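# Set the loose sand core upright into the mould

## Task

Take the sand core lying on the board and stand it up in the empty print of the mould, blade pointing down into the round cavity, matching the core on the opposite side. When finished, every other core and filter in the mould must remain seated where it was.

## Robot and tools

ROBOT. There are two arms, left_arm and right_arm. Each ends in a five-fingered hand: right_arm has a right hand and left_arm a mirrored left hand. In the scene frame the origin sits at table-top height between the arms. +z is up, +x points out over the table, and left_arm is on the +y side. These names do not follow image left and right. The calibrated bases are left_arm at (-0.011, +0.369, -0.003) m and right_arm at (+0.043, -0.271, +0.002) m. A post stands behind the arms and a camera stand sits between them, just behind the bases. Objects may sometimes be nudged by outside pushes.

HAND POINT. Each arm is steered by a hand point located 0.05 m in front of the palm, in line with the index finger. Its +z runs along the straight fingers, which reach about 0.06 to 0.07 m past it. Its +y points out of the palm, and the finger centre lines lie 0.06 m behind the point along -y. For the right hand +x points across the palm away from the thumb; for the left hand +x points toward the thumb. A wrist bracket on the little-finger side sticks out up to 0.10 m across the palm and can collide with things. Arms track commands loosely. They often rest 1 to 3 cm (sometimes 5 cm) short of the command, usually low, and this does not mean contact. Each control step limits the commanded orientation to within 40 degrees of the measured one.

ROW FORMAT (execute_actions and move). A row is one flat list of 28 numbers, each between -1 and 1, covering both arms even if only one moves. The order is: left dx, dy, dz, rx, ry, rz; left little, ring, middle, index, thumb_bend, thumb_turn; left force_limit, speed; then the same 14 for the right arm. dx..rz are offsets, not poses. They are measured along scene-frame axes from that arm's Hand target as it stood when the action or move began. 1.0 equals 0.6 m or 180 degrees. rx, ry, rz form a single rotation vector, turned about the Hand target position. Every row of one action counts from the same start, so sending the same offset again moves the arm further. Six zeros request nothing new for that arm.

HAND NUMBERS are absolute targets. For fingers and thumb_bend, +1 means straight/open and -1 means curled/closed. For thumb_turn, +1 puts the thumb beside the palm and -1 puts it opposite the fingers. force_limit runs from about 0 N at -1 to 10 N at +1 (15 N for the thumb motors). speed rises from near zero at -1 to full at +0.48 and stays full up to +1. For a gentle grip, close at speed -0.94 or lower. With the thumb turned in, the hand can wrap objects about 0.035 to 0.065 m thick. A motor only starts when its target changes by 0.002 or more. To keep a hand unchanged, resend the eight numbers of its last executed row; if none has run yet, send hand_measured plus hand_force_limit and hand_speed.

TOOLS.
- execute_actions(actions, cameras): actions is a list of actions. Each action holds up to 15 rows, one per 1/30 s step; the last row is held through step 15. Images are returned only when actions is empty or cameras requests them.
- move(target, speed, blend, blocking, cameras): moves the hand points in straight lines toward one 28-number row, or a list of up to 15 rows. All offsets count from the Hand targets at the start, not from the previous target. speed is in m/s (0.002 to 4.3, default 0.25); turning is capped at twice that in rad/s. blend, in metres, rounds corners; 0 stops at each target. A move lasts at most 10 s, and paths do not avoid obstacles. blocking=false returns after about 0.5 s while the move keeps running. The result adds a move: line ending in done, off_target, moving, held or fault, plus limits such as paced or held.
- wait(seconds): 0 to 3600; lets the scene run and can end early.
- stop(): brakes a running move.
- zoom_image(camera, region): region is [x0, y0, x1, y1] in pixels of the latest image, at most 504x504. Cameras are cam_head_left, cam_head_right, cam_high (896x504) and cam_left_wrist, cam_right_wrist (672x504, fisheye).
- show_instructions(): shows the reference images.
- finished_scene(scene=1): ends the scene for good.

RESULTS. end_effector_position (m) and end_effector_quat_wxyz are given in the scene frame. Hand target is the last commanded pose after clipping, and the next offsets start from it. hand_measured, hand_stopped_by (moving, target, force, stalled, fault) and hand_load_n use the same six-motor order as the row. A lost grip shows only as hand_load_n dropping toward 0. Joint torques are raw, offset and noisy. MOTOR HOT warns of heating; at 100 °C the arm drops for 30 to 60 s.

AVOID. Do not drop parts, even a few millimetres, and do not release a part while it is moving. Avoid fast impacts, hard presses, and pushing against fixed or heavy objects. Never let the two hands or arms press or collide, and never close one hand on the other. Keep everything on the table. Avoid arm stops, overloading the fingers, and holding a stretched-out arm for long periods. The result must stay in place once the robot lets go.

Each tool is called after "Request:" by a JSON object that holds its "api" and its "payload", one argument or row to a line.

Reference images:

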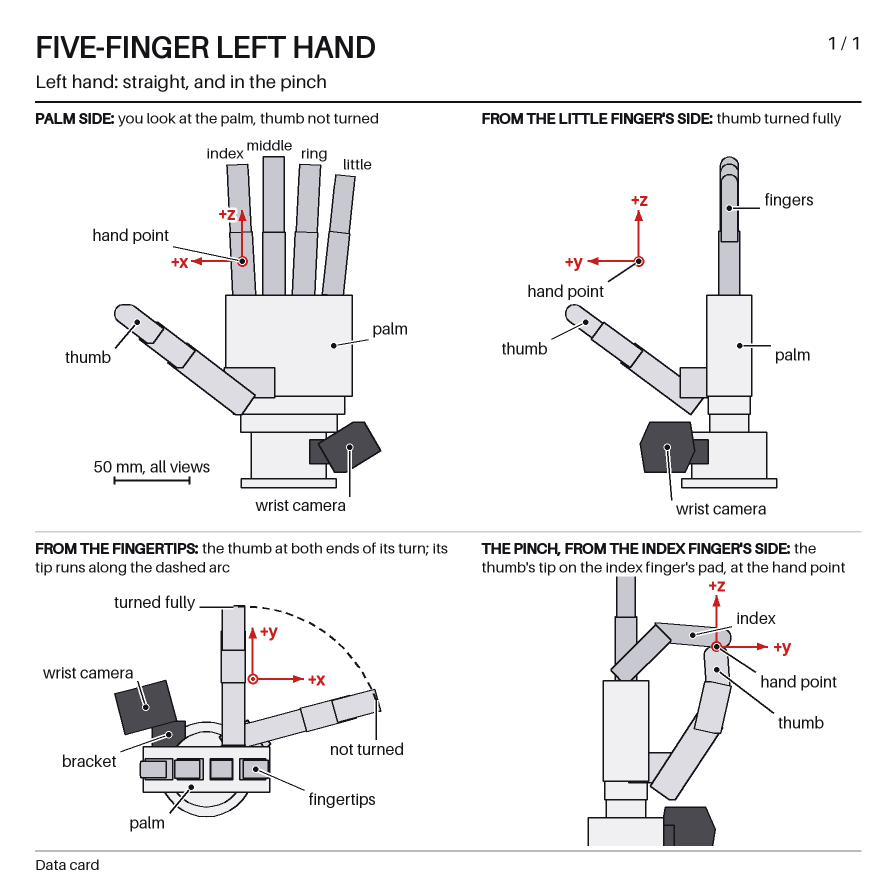

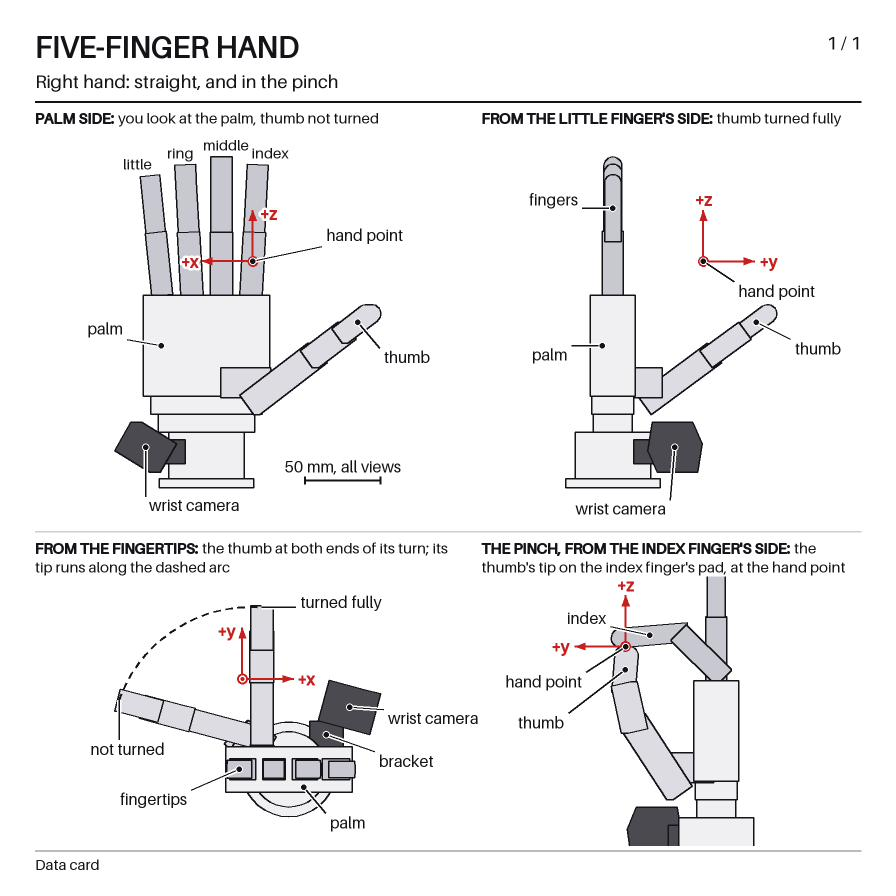

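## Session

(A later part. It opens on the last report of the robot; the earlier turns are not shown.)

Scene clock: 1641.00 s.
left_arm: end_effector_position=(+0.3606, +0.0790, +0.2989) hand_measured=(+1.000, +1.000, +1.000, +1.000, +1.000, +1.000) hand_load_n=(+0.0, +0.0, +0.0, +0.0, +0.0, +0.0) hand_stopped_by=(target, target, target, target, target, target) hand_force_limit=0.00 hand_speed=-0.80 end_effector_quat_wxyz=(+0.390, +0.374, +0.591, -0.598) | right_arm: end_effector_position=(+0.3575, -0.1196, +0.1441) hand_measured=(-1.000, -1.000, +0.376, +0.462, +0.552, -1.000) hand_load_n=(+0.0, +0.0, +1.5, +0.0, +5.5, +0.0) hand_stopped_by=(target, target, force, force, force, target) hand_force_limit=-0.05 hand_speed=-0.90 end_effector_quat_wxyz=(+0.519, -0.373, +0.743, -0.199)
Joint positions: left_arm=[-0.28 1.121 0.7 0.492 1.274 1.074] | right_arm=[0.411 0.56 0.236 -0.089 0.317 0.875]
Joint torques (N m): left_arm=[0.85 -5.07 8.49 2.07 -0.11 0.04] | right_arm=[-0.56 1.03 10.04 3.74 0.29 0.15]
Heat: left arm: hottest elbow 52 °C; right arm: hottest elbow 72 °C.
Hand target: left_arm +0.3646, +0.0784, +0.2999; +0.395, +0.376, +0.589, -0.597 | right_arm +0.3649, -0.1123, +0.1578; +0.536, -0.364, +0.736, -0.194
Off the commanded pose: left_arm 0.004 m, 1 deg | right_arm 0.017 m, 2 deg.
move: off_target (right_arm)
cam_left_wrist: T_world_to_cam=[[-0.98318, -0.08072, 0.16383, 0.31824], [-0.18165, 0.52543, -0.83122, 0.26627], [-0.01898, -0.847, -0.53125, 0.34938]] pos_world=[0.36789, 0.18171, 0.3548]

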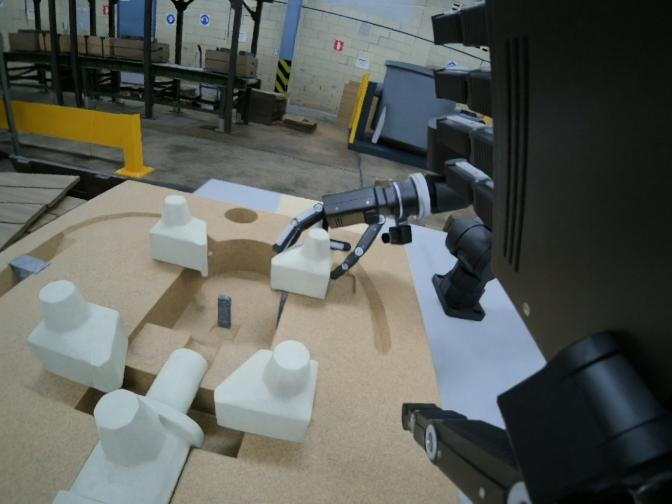

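Request:
{"api": "move", "payload": {
  "target": [0,0,0,0,0,0,1,1,1,1,1,1,0.0,-0.8,-0.012,-0.005,0.015,0,0,0,-1,-1,0.05,0.05,0.05,-1,-0.05,-0.9],
  "speed": 0.04,
  "cameras": ["cam_left_wrist","cam_right_wrist","cam_head_left"]
}}

Request:
{"api": "zoom_image", "payload": {
  "camera": "cam_left_wrist",
  "region": [260, 215, 360, 315]
}}

Request:
{"api": "zoom_image", "payload": {
  "camera": "cam_right_wrist",
  "region": [400, 90, 530, 280]
}}

Scene clock: 1647.63 s.
left_arm: end_effector_position=(+0.3606, +0.0790, +0.2989) hand_measured=(+1.000, +1.000, +1.000, +1.000, +1.000, +1.000) hand_load_n=(+0.0, +0.0, +0.0, +0.0, -0.5, +0.0) hand_stopped_by=(target, target, target, target, target, target) hand_force_limit=0.00 hand_speed=-0.80 end_effector_quat_wxyz=(+0.390, +0.374, +0.591, -0.598) | right_arm: end_effector_position=(+0.3544, -0.1218, +0.1439) hand_measured=(-1.000, -1.000, +0.376, +0.462, +0.552, -1.000) hand_load_n=(+0.0, +0.0, +3.0, +0.0, +3.5, +0.0) hand_stopped_by=(target, target, force, force, force, target) hand_force_limit=-0.05 hand_speed=-0.90 end_effector_quat_wxyz=(+0.516, -0.374, +0.744, -0.200)
Joint positions: left_arm=[-0.28 1.121 0.7 0.492 1.274 1.074] | right_arm=[0.412 0.539 0.236 -0.117 0.321 0.875]
Joint torques (N m): left_arm=[0.38 -4.95 8.35 2.22 -0.1 0.04] | right_arm=[-0.67 -1.08 11 2.24 0.17 0.19]
Heat: left arm: hottest elbow 52 °C; right arm: hottest elbow 71 °C.
Hand target: left_arm +0.3646, +0.0784, +0.2999; +0.395, +0.376, +0.589, -0.597 | right_arm +0.3577, -0.1153, +0.1669; +0.537, -0.364, +0.736, -0.194
Off the commanded pose: left_arm 0.004 m, 1 deg | right_arm 0.024 m, 3 deg.
move: off_target (right_arm)
cam_left_wrist: T_world_to_cam=[[-0.98318, -0.08072, 0.16383, 0.31824], [-0.18165, 0.52543, -0.83122, 0.26627], [-0.01898, -0.847, -0.53125, 0.34938]] pos_world=[0.36789, 0.18171, 0.3548]
cam_right_wrist: T_world_to_cam=[[-0.32634, 0.40302, -0.85503, 0.29291], [-0.44218, 0.73439, 0.51493, 0.1641], [0.83545, 0.54612, -0.06145, -0.10491]] pos_world=[0.2558, -0.18127, 0.1595]
Images, in order (width x height): cam_head_left 896x504, cam_left_wrist 672x504, cam_right_wrist 672x504.

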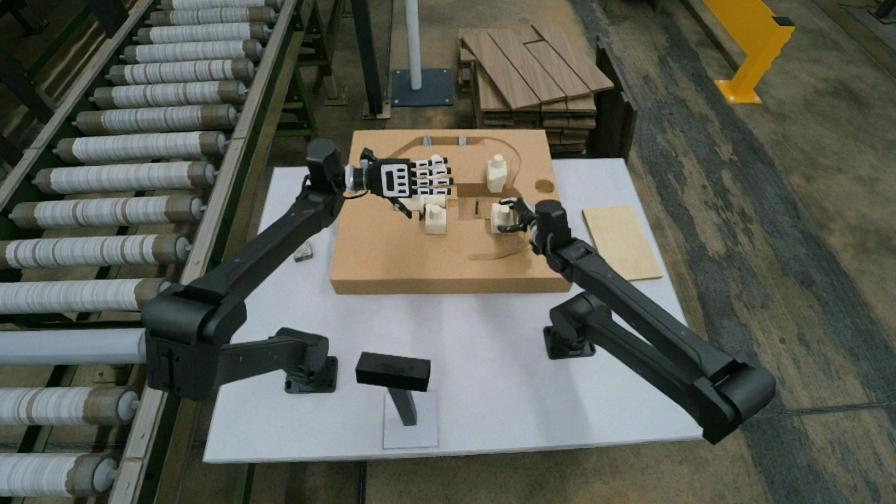

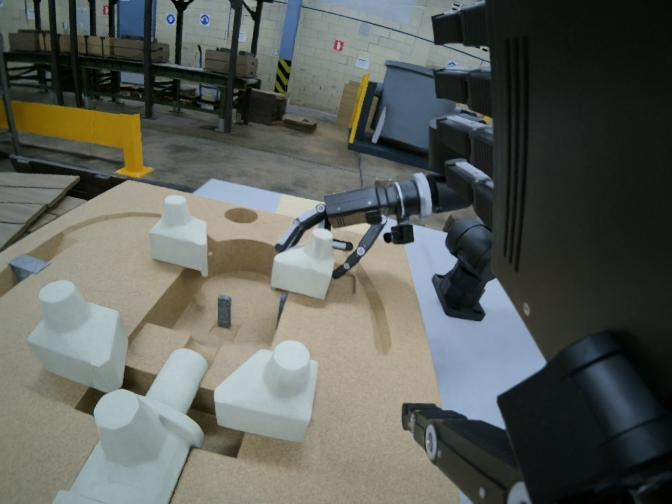

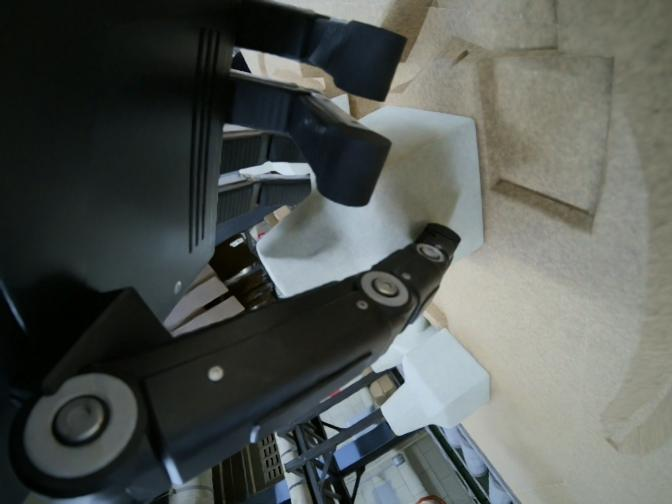

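Scaled by 5.040 from the camera's image (finer frame: 960x720).

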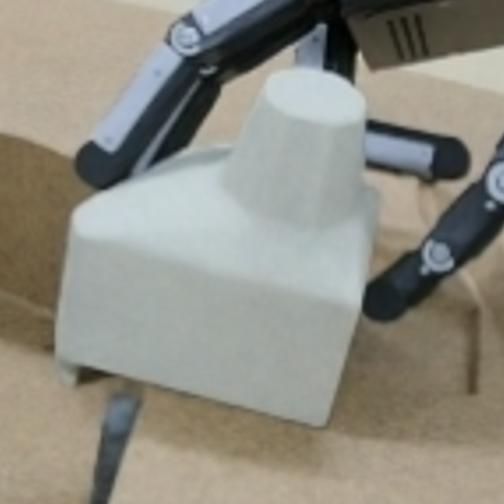

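Scaled by 2.653 from the camera's image (finer frame: 960x720).

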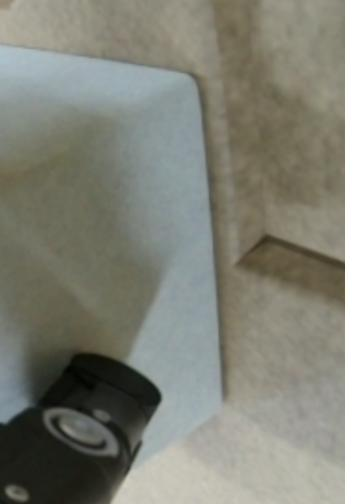

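Request:
{"api": "move", "payload": {
  "target": [0,0,0,0,0,0,1,1,1,1,1,1,0.0,-0.8,0,0,0,0,0,0,-1,-1,0.45,0.55,0.63,-1,-0.05,-0.85],
  "speed": 0.04,
  "cameras": ["cam_left_wrist","cam_right_wrist"]
}}

Request:
{"api": "zoom_image", "payload": {
  "camera": "cam_left_wrist",
  "region": [260, 215, 360, 315]
}}

Request:
{"api": "zoom_image", "payload": {
  "camera": "cam_right_wrist",
  "region": [300, 60, 530, 290]
}}

Scene clock: 1654.87 s.
left_arm: end_effector_position=(+0.3606, +0.0790, +0.2989) hand_measured=(+1.000, +1.000, +1.000, +1.000, +1.000, +1.000) hand_load_n=(+0.0, -0.5, +0.0, +0.0, +0.0, +0.0) hand_stopped_by=(target, target, target, target, target, target) hand_force_limit=0.00 hand_speed=-0.80 end_effector_quat_wxyz=(+0.390, +0.374, +0.591, -0.598) | right_arm: end_effector_position=(+0.3543, -0.1218, +0.1485) hand_measured=(-1.000, -1.000, +0.450, +0.550, +0.630, -1.000) hand_load_n=(+0.0, +0.0, +0.0, +0.0, +0.0, +0.0) hand_stopped_by=(target, target, target, target, target, target) hand_force_limit=-0.05 hand_speed=-0.85 end_effector_quat_wxyz=(+0.522, -0.369, +0.743, -0.200)
Joint positions: left_arm=[-0.28 1.121 0.7 0.492 1.274 1.074] | right_arm=[0.412 0.526 0.236 -0.118 0.321 0.879]
Joint torques (N m): left_arm=[0.79 -5.01 8.32 1.98 -0.06 0.03] | right_arm=[-0.73 -0.15 11.14 2.1 0.16 0.13]
Heat: left arm: hottest elbow 52 °C; right arm: hottest elbow 71 °C.
Hand target: left_arm +0.3646, +0.0784, +0.2999; +0.395, +0.376, +0.589, -0.597 | right_arm +0.3578, -0.1153, +0.1668; +0.536, -0.364, +0.736, -0.194
Off the commanded pose: left_arm 0.004 m, 1 deg | right_arm 0.020 m, 2 deg.
move: done
cam_left_wrist: T_world_to_cam=[[-0.98318, -0.08072, 0.16383, 0.31824], [-0.18165, 0.52543, -0.83122, 0.26627], [-0.01898, -0.847, -0.53125, 0.34938]] pos_world=[0.36789, 0.18171, 0.3548]
cam_right_wrist: T_world_to_cam=[[-0.3155, 0.41172, -0.85496, 0.29404], [-0.44683, 0.73037, 0.51662, 0.16262], [0.83714, 0.54502, -0.04646, -0.10745]] pos_world=[0.25539, -0.18127, 0.16239]

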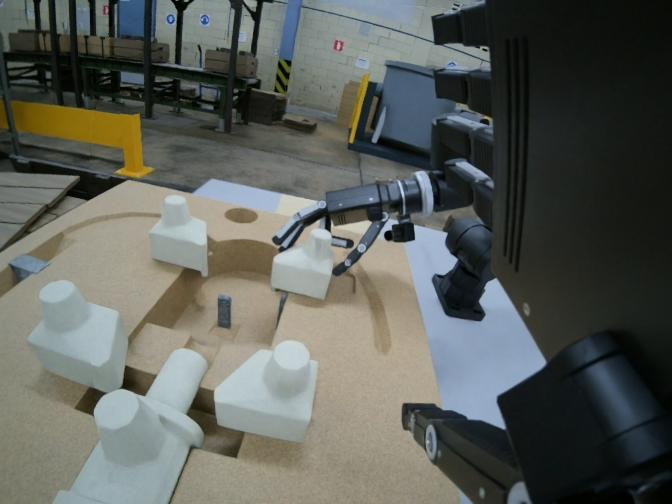

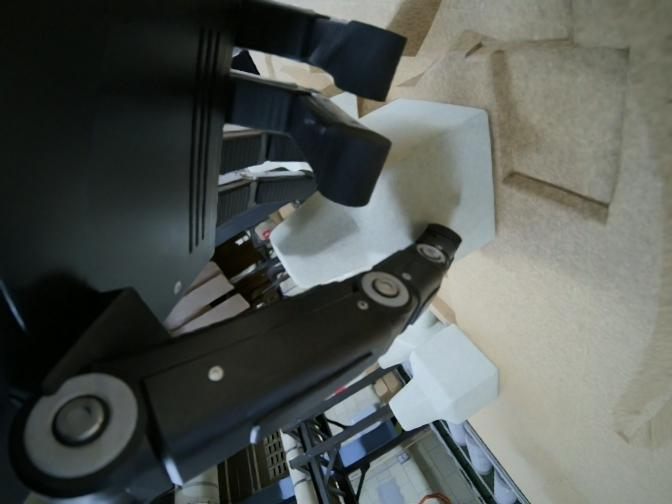

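Scaled by 5.040 from the camera's image (finer frame: 960x720).

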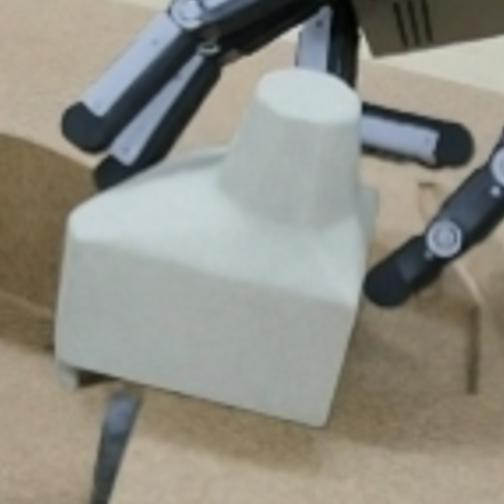

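Scaled by 2.191 from the camera's image (finer frame: 960x720).

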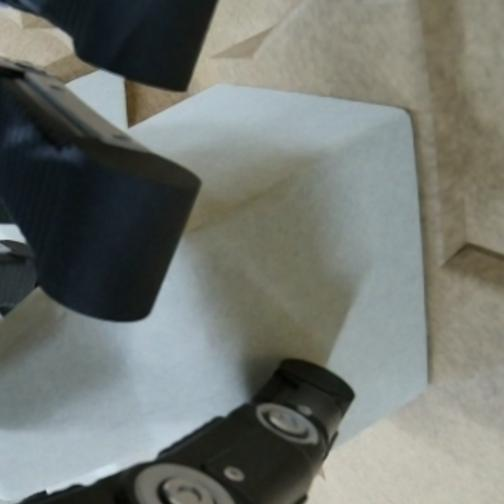

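Request:
{"api": "move", "payload": {
  "target": [
    [0,0,0,0,0,0,1,1,1,1,1,1,0.0,-0.8,0,0,0,0,0,0,-1,-1,1,1,0.75,-1,-0.05,-0.6],
    [0,0,0,0,0,0,1,1,1,1,1,1,0.0,-0.8,-0.01,0,0.25,0,0,0,-1,-1,1,1,0.75,-1,-0.05,-0.6]
  ],
  "speed": 0.06,
  "cameras": ["all"]
}}

Request:
{"api": "zoom_image", "payload": {
  "camera": "cam_left_wrist",
  "region": [240, 200, 360, 320]
}}

Request:
{"api": "zoom_image", "payload": {
  "camera": "cam_high",
  "region": [420, 210, 560, 350]
}}

Scene clock: 1670.43 s.
left_arm: end_effector_position=(+0.3606, +0.0790, +0.2989) hand_measured=(+1.000, +1.000, +1.000, +1.000, +1.000, +1.000) hand_load_n=(+0.0, +0.0, +0.0, +0.0, +0.0, +0.5) hand_stopped_by=(target, target, target, target, target, target) hand_force_limit=0.00 hand_speed=-0.80 end_effector_quat_wxyz=(+0.390, +0.374, +0.591, -0.598) | right_arm: end_effector_position=(+0.3513, -0.1207, +0.2980) hand_measured=(-1.000, -1.000, +1.000, +1.000, +0.750, -1.000) hand_load_n=(+0.0, +0.0, +0.0, +0.0, +0.0, +0.0) hand_stopped_by=(target, target, target, target, target, target) hand_force_limit=-0.05 hand_speed=-0.60 end_effector_quat_wxyz=(+0.528, -0.366, +0.740, -0.200)
Joint positions: left_arm=[-0.28 1.121 0.7 0.492 1.274 1.074] | right_arm=[0.427 0.461 0.61 -0.544 0.336 0.885]
Joint torques (N m): left_arm=[0.26 -5.01 8.36 2.11 -0.1 0.06] | right_arm=[-0.32 1.49 12.33 1.74 0.21 0.15]
Heat: left arm: hottest elbow 52 °C; right arm: hottest elbow 72 °C.
Hand target: left_arm +0.3646, +0.0784, +0.2999; +0.395, +0.376, +0.589, -0.597 | right_arm +0.3517, -0.1154, +0.3168; +0.536, -0.364, +0.736, -0.194
Off the commanded pose: left_arm 0.004 m, 1 deg | right_arm 0.020 m, 1 deg.
move: off_target (right_arm)
cam_left_wrist: T_world_to_cam=[[-0.98318, -0.08072, 0.16383, 0.31824], [-0.18165, 0.52543, -0.83122, 0.26627], [-0.01898, -0.847, -0.53125, 0.34938]] pos_world=[0.36789, 0.18171, 0.3548]
cam_right_wrist: T_world_to_cam=[[-0.30461, 0.41673, -0.85647, 0.41764], [-0.45302, 0.7276, 0.51514, 0.0855], [0.83784, 0.54492, -0.03285, -0.10291]] pos_world=[0.25218, -0.18017, 0.31027]

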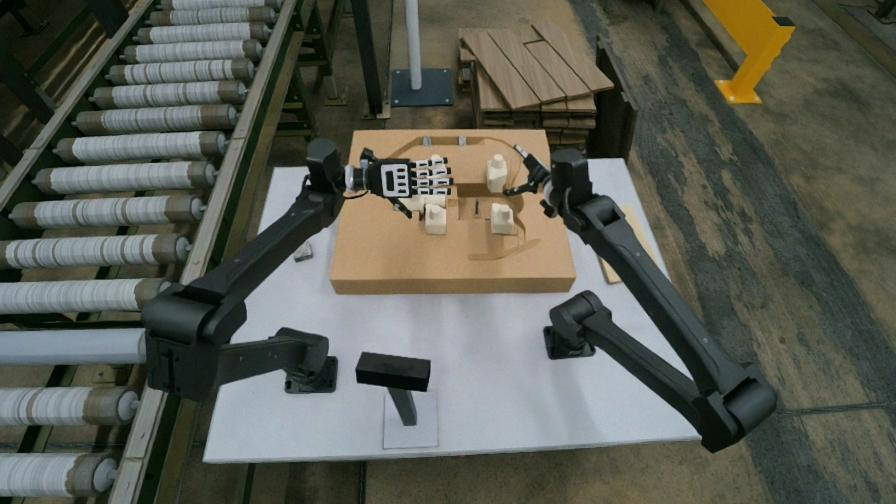

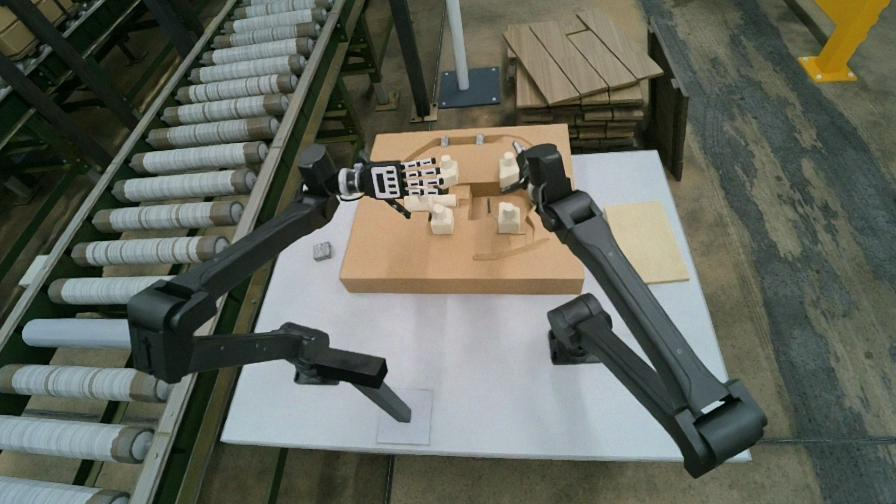

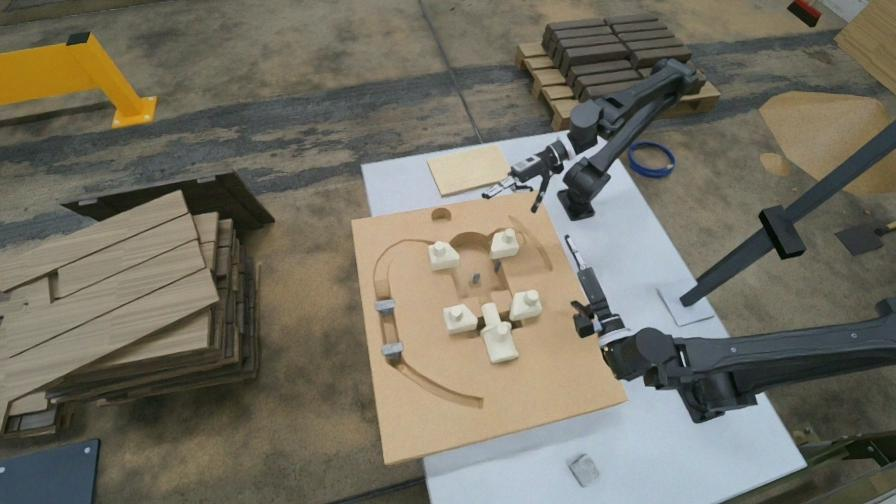

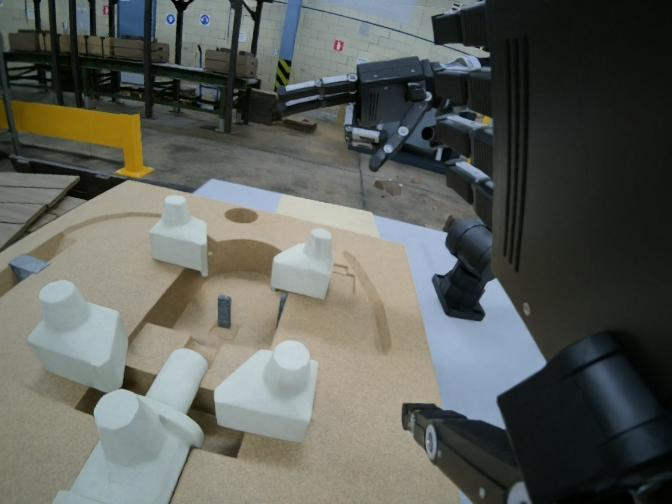

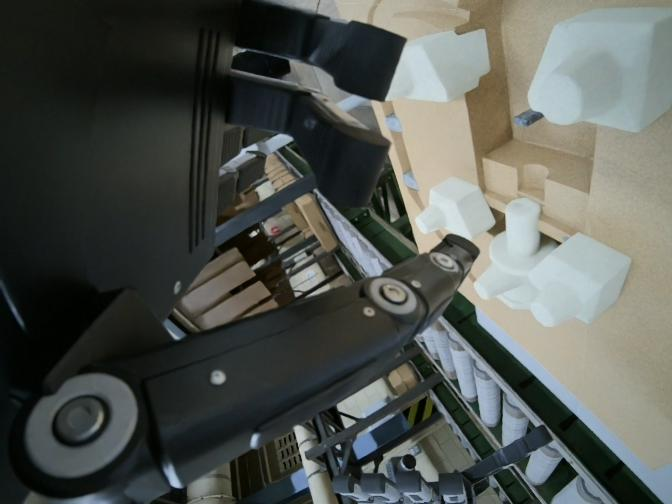

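Scaled by 4.200 from the camera's image (finer frame: 960x720).

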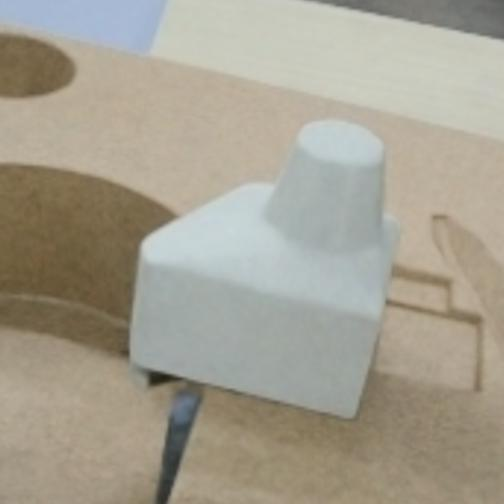

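Scaled by 3.600 from the camera's image (finer frame: 1280x720).

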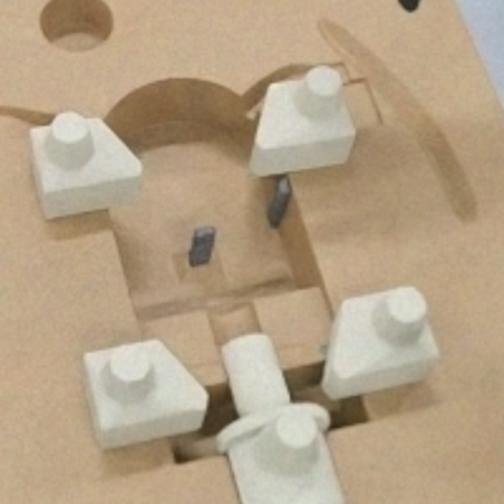

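Request:
{"api": "zoom_image", "payload": {
  "camera": "cam_high",
  "region": [484, 220, 534, 270]
}}

Request:
{"api": "zoom_image", "payload": {
  "camera": "cam_high",
  "region": [420, 232, 470, 282]
}}

Request:
{"api": "zoom_image", "payload": {
  "camera": "cam_left_wrist",
  "region": [260, 220, 350, 310]
}}

Request:
{"api": "zoom_image", "payload": {
  "camera": "cam_left_wrist",
  "region": [140, 190, 230, 280]
}}

Request:
{"api": "zoom_image", "payload": {
  "camera": "cam_head_left",
  "region": [475, 145, 525, 240]
}}

Scaled by 10.080 from the camera's image (finer frame: 1280x720).

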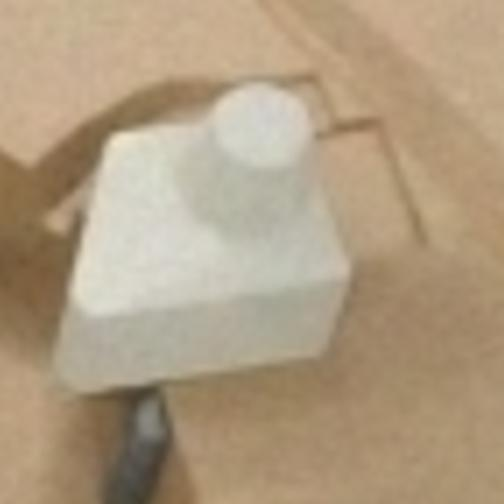

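Scaled by 10.080 from the camera's image (finer frame: 1280x720).

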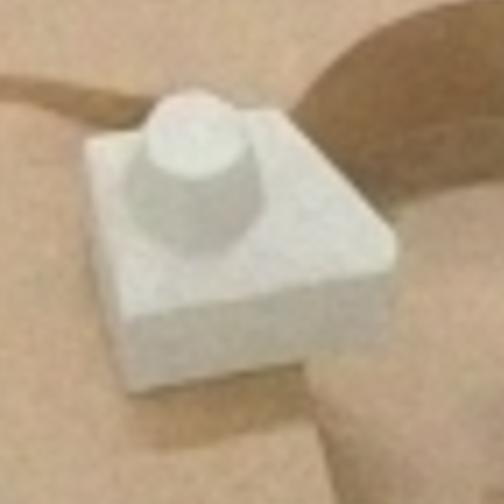

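Scaled by 5.600 from the camera's image (finer frame: 960x720).

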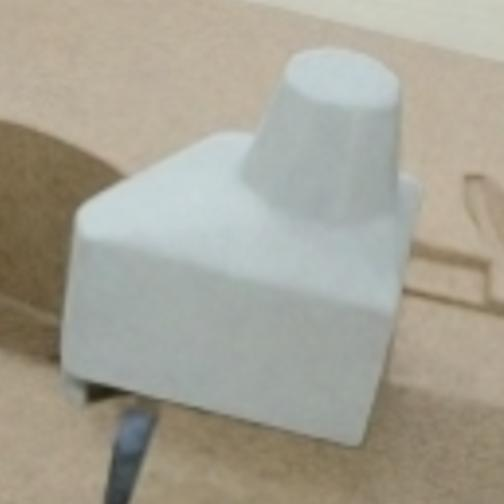

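Scaled by 5.600 from the camera's image (finer frame: 960x720).

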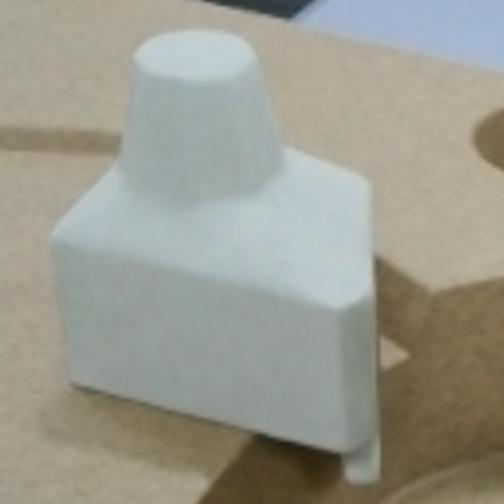

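Scaled by 5.305 from the camera's image (finer frame: 1280x720).

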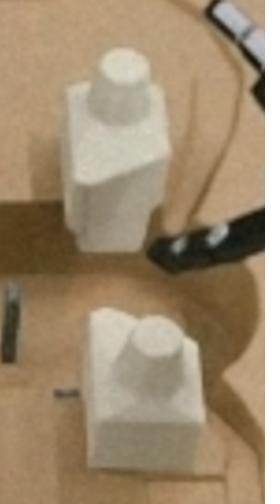

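Request:
{"api": "zoom_image", "payload": {
  "camera": "cam_left_wrist",
  "region": [205, 325, 335, 455]
}}

Request:
{"api": "zoom_image", "payload": {
  "camera": "cam_left_wrist",
  "region": [20, 270, 140, 400]
}}

Request:
{"api": "zoom_image", "payload": {
  "camera": "cam_head_right",
  "region": [480, 150, 540, 240]
}}

Scaled by 3.877 from the camera's image (finer frame: 960x720).

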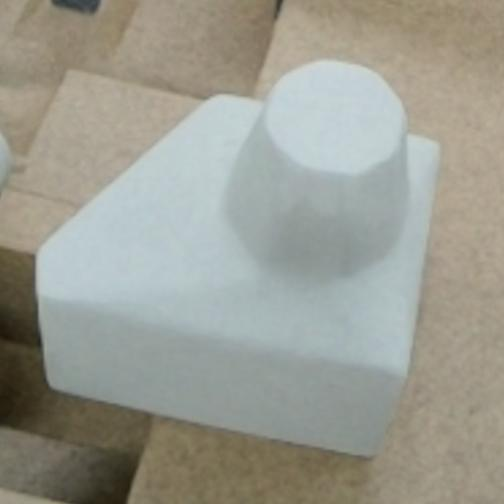

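Scaled by 3.877 from the camera's image (finer frame: 960x720).

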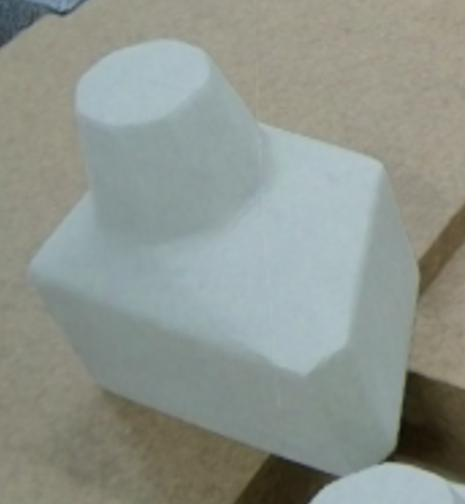

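Scaled by 5.600 from the camera's image (finer frame: 1280x720).

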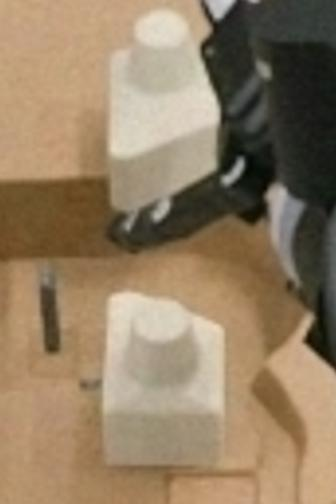

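Request:
{"api": "finished_scene", "payload": {

}}

The scene is finished: the task was done.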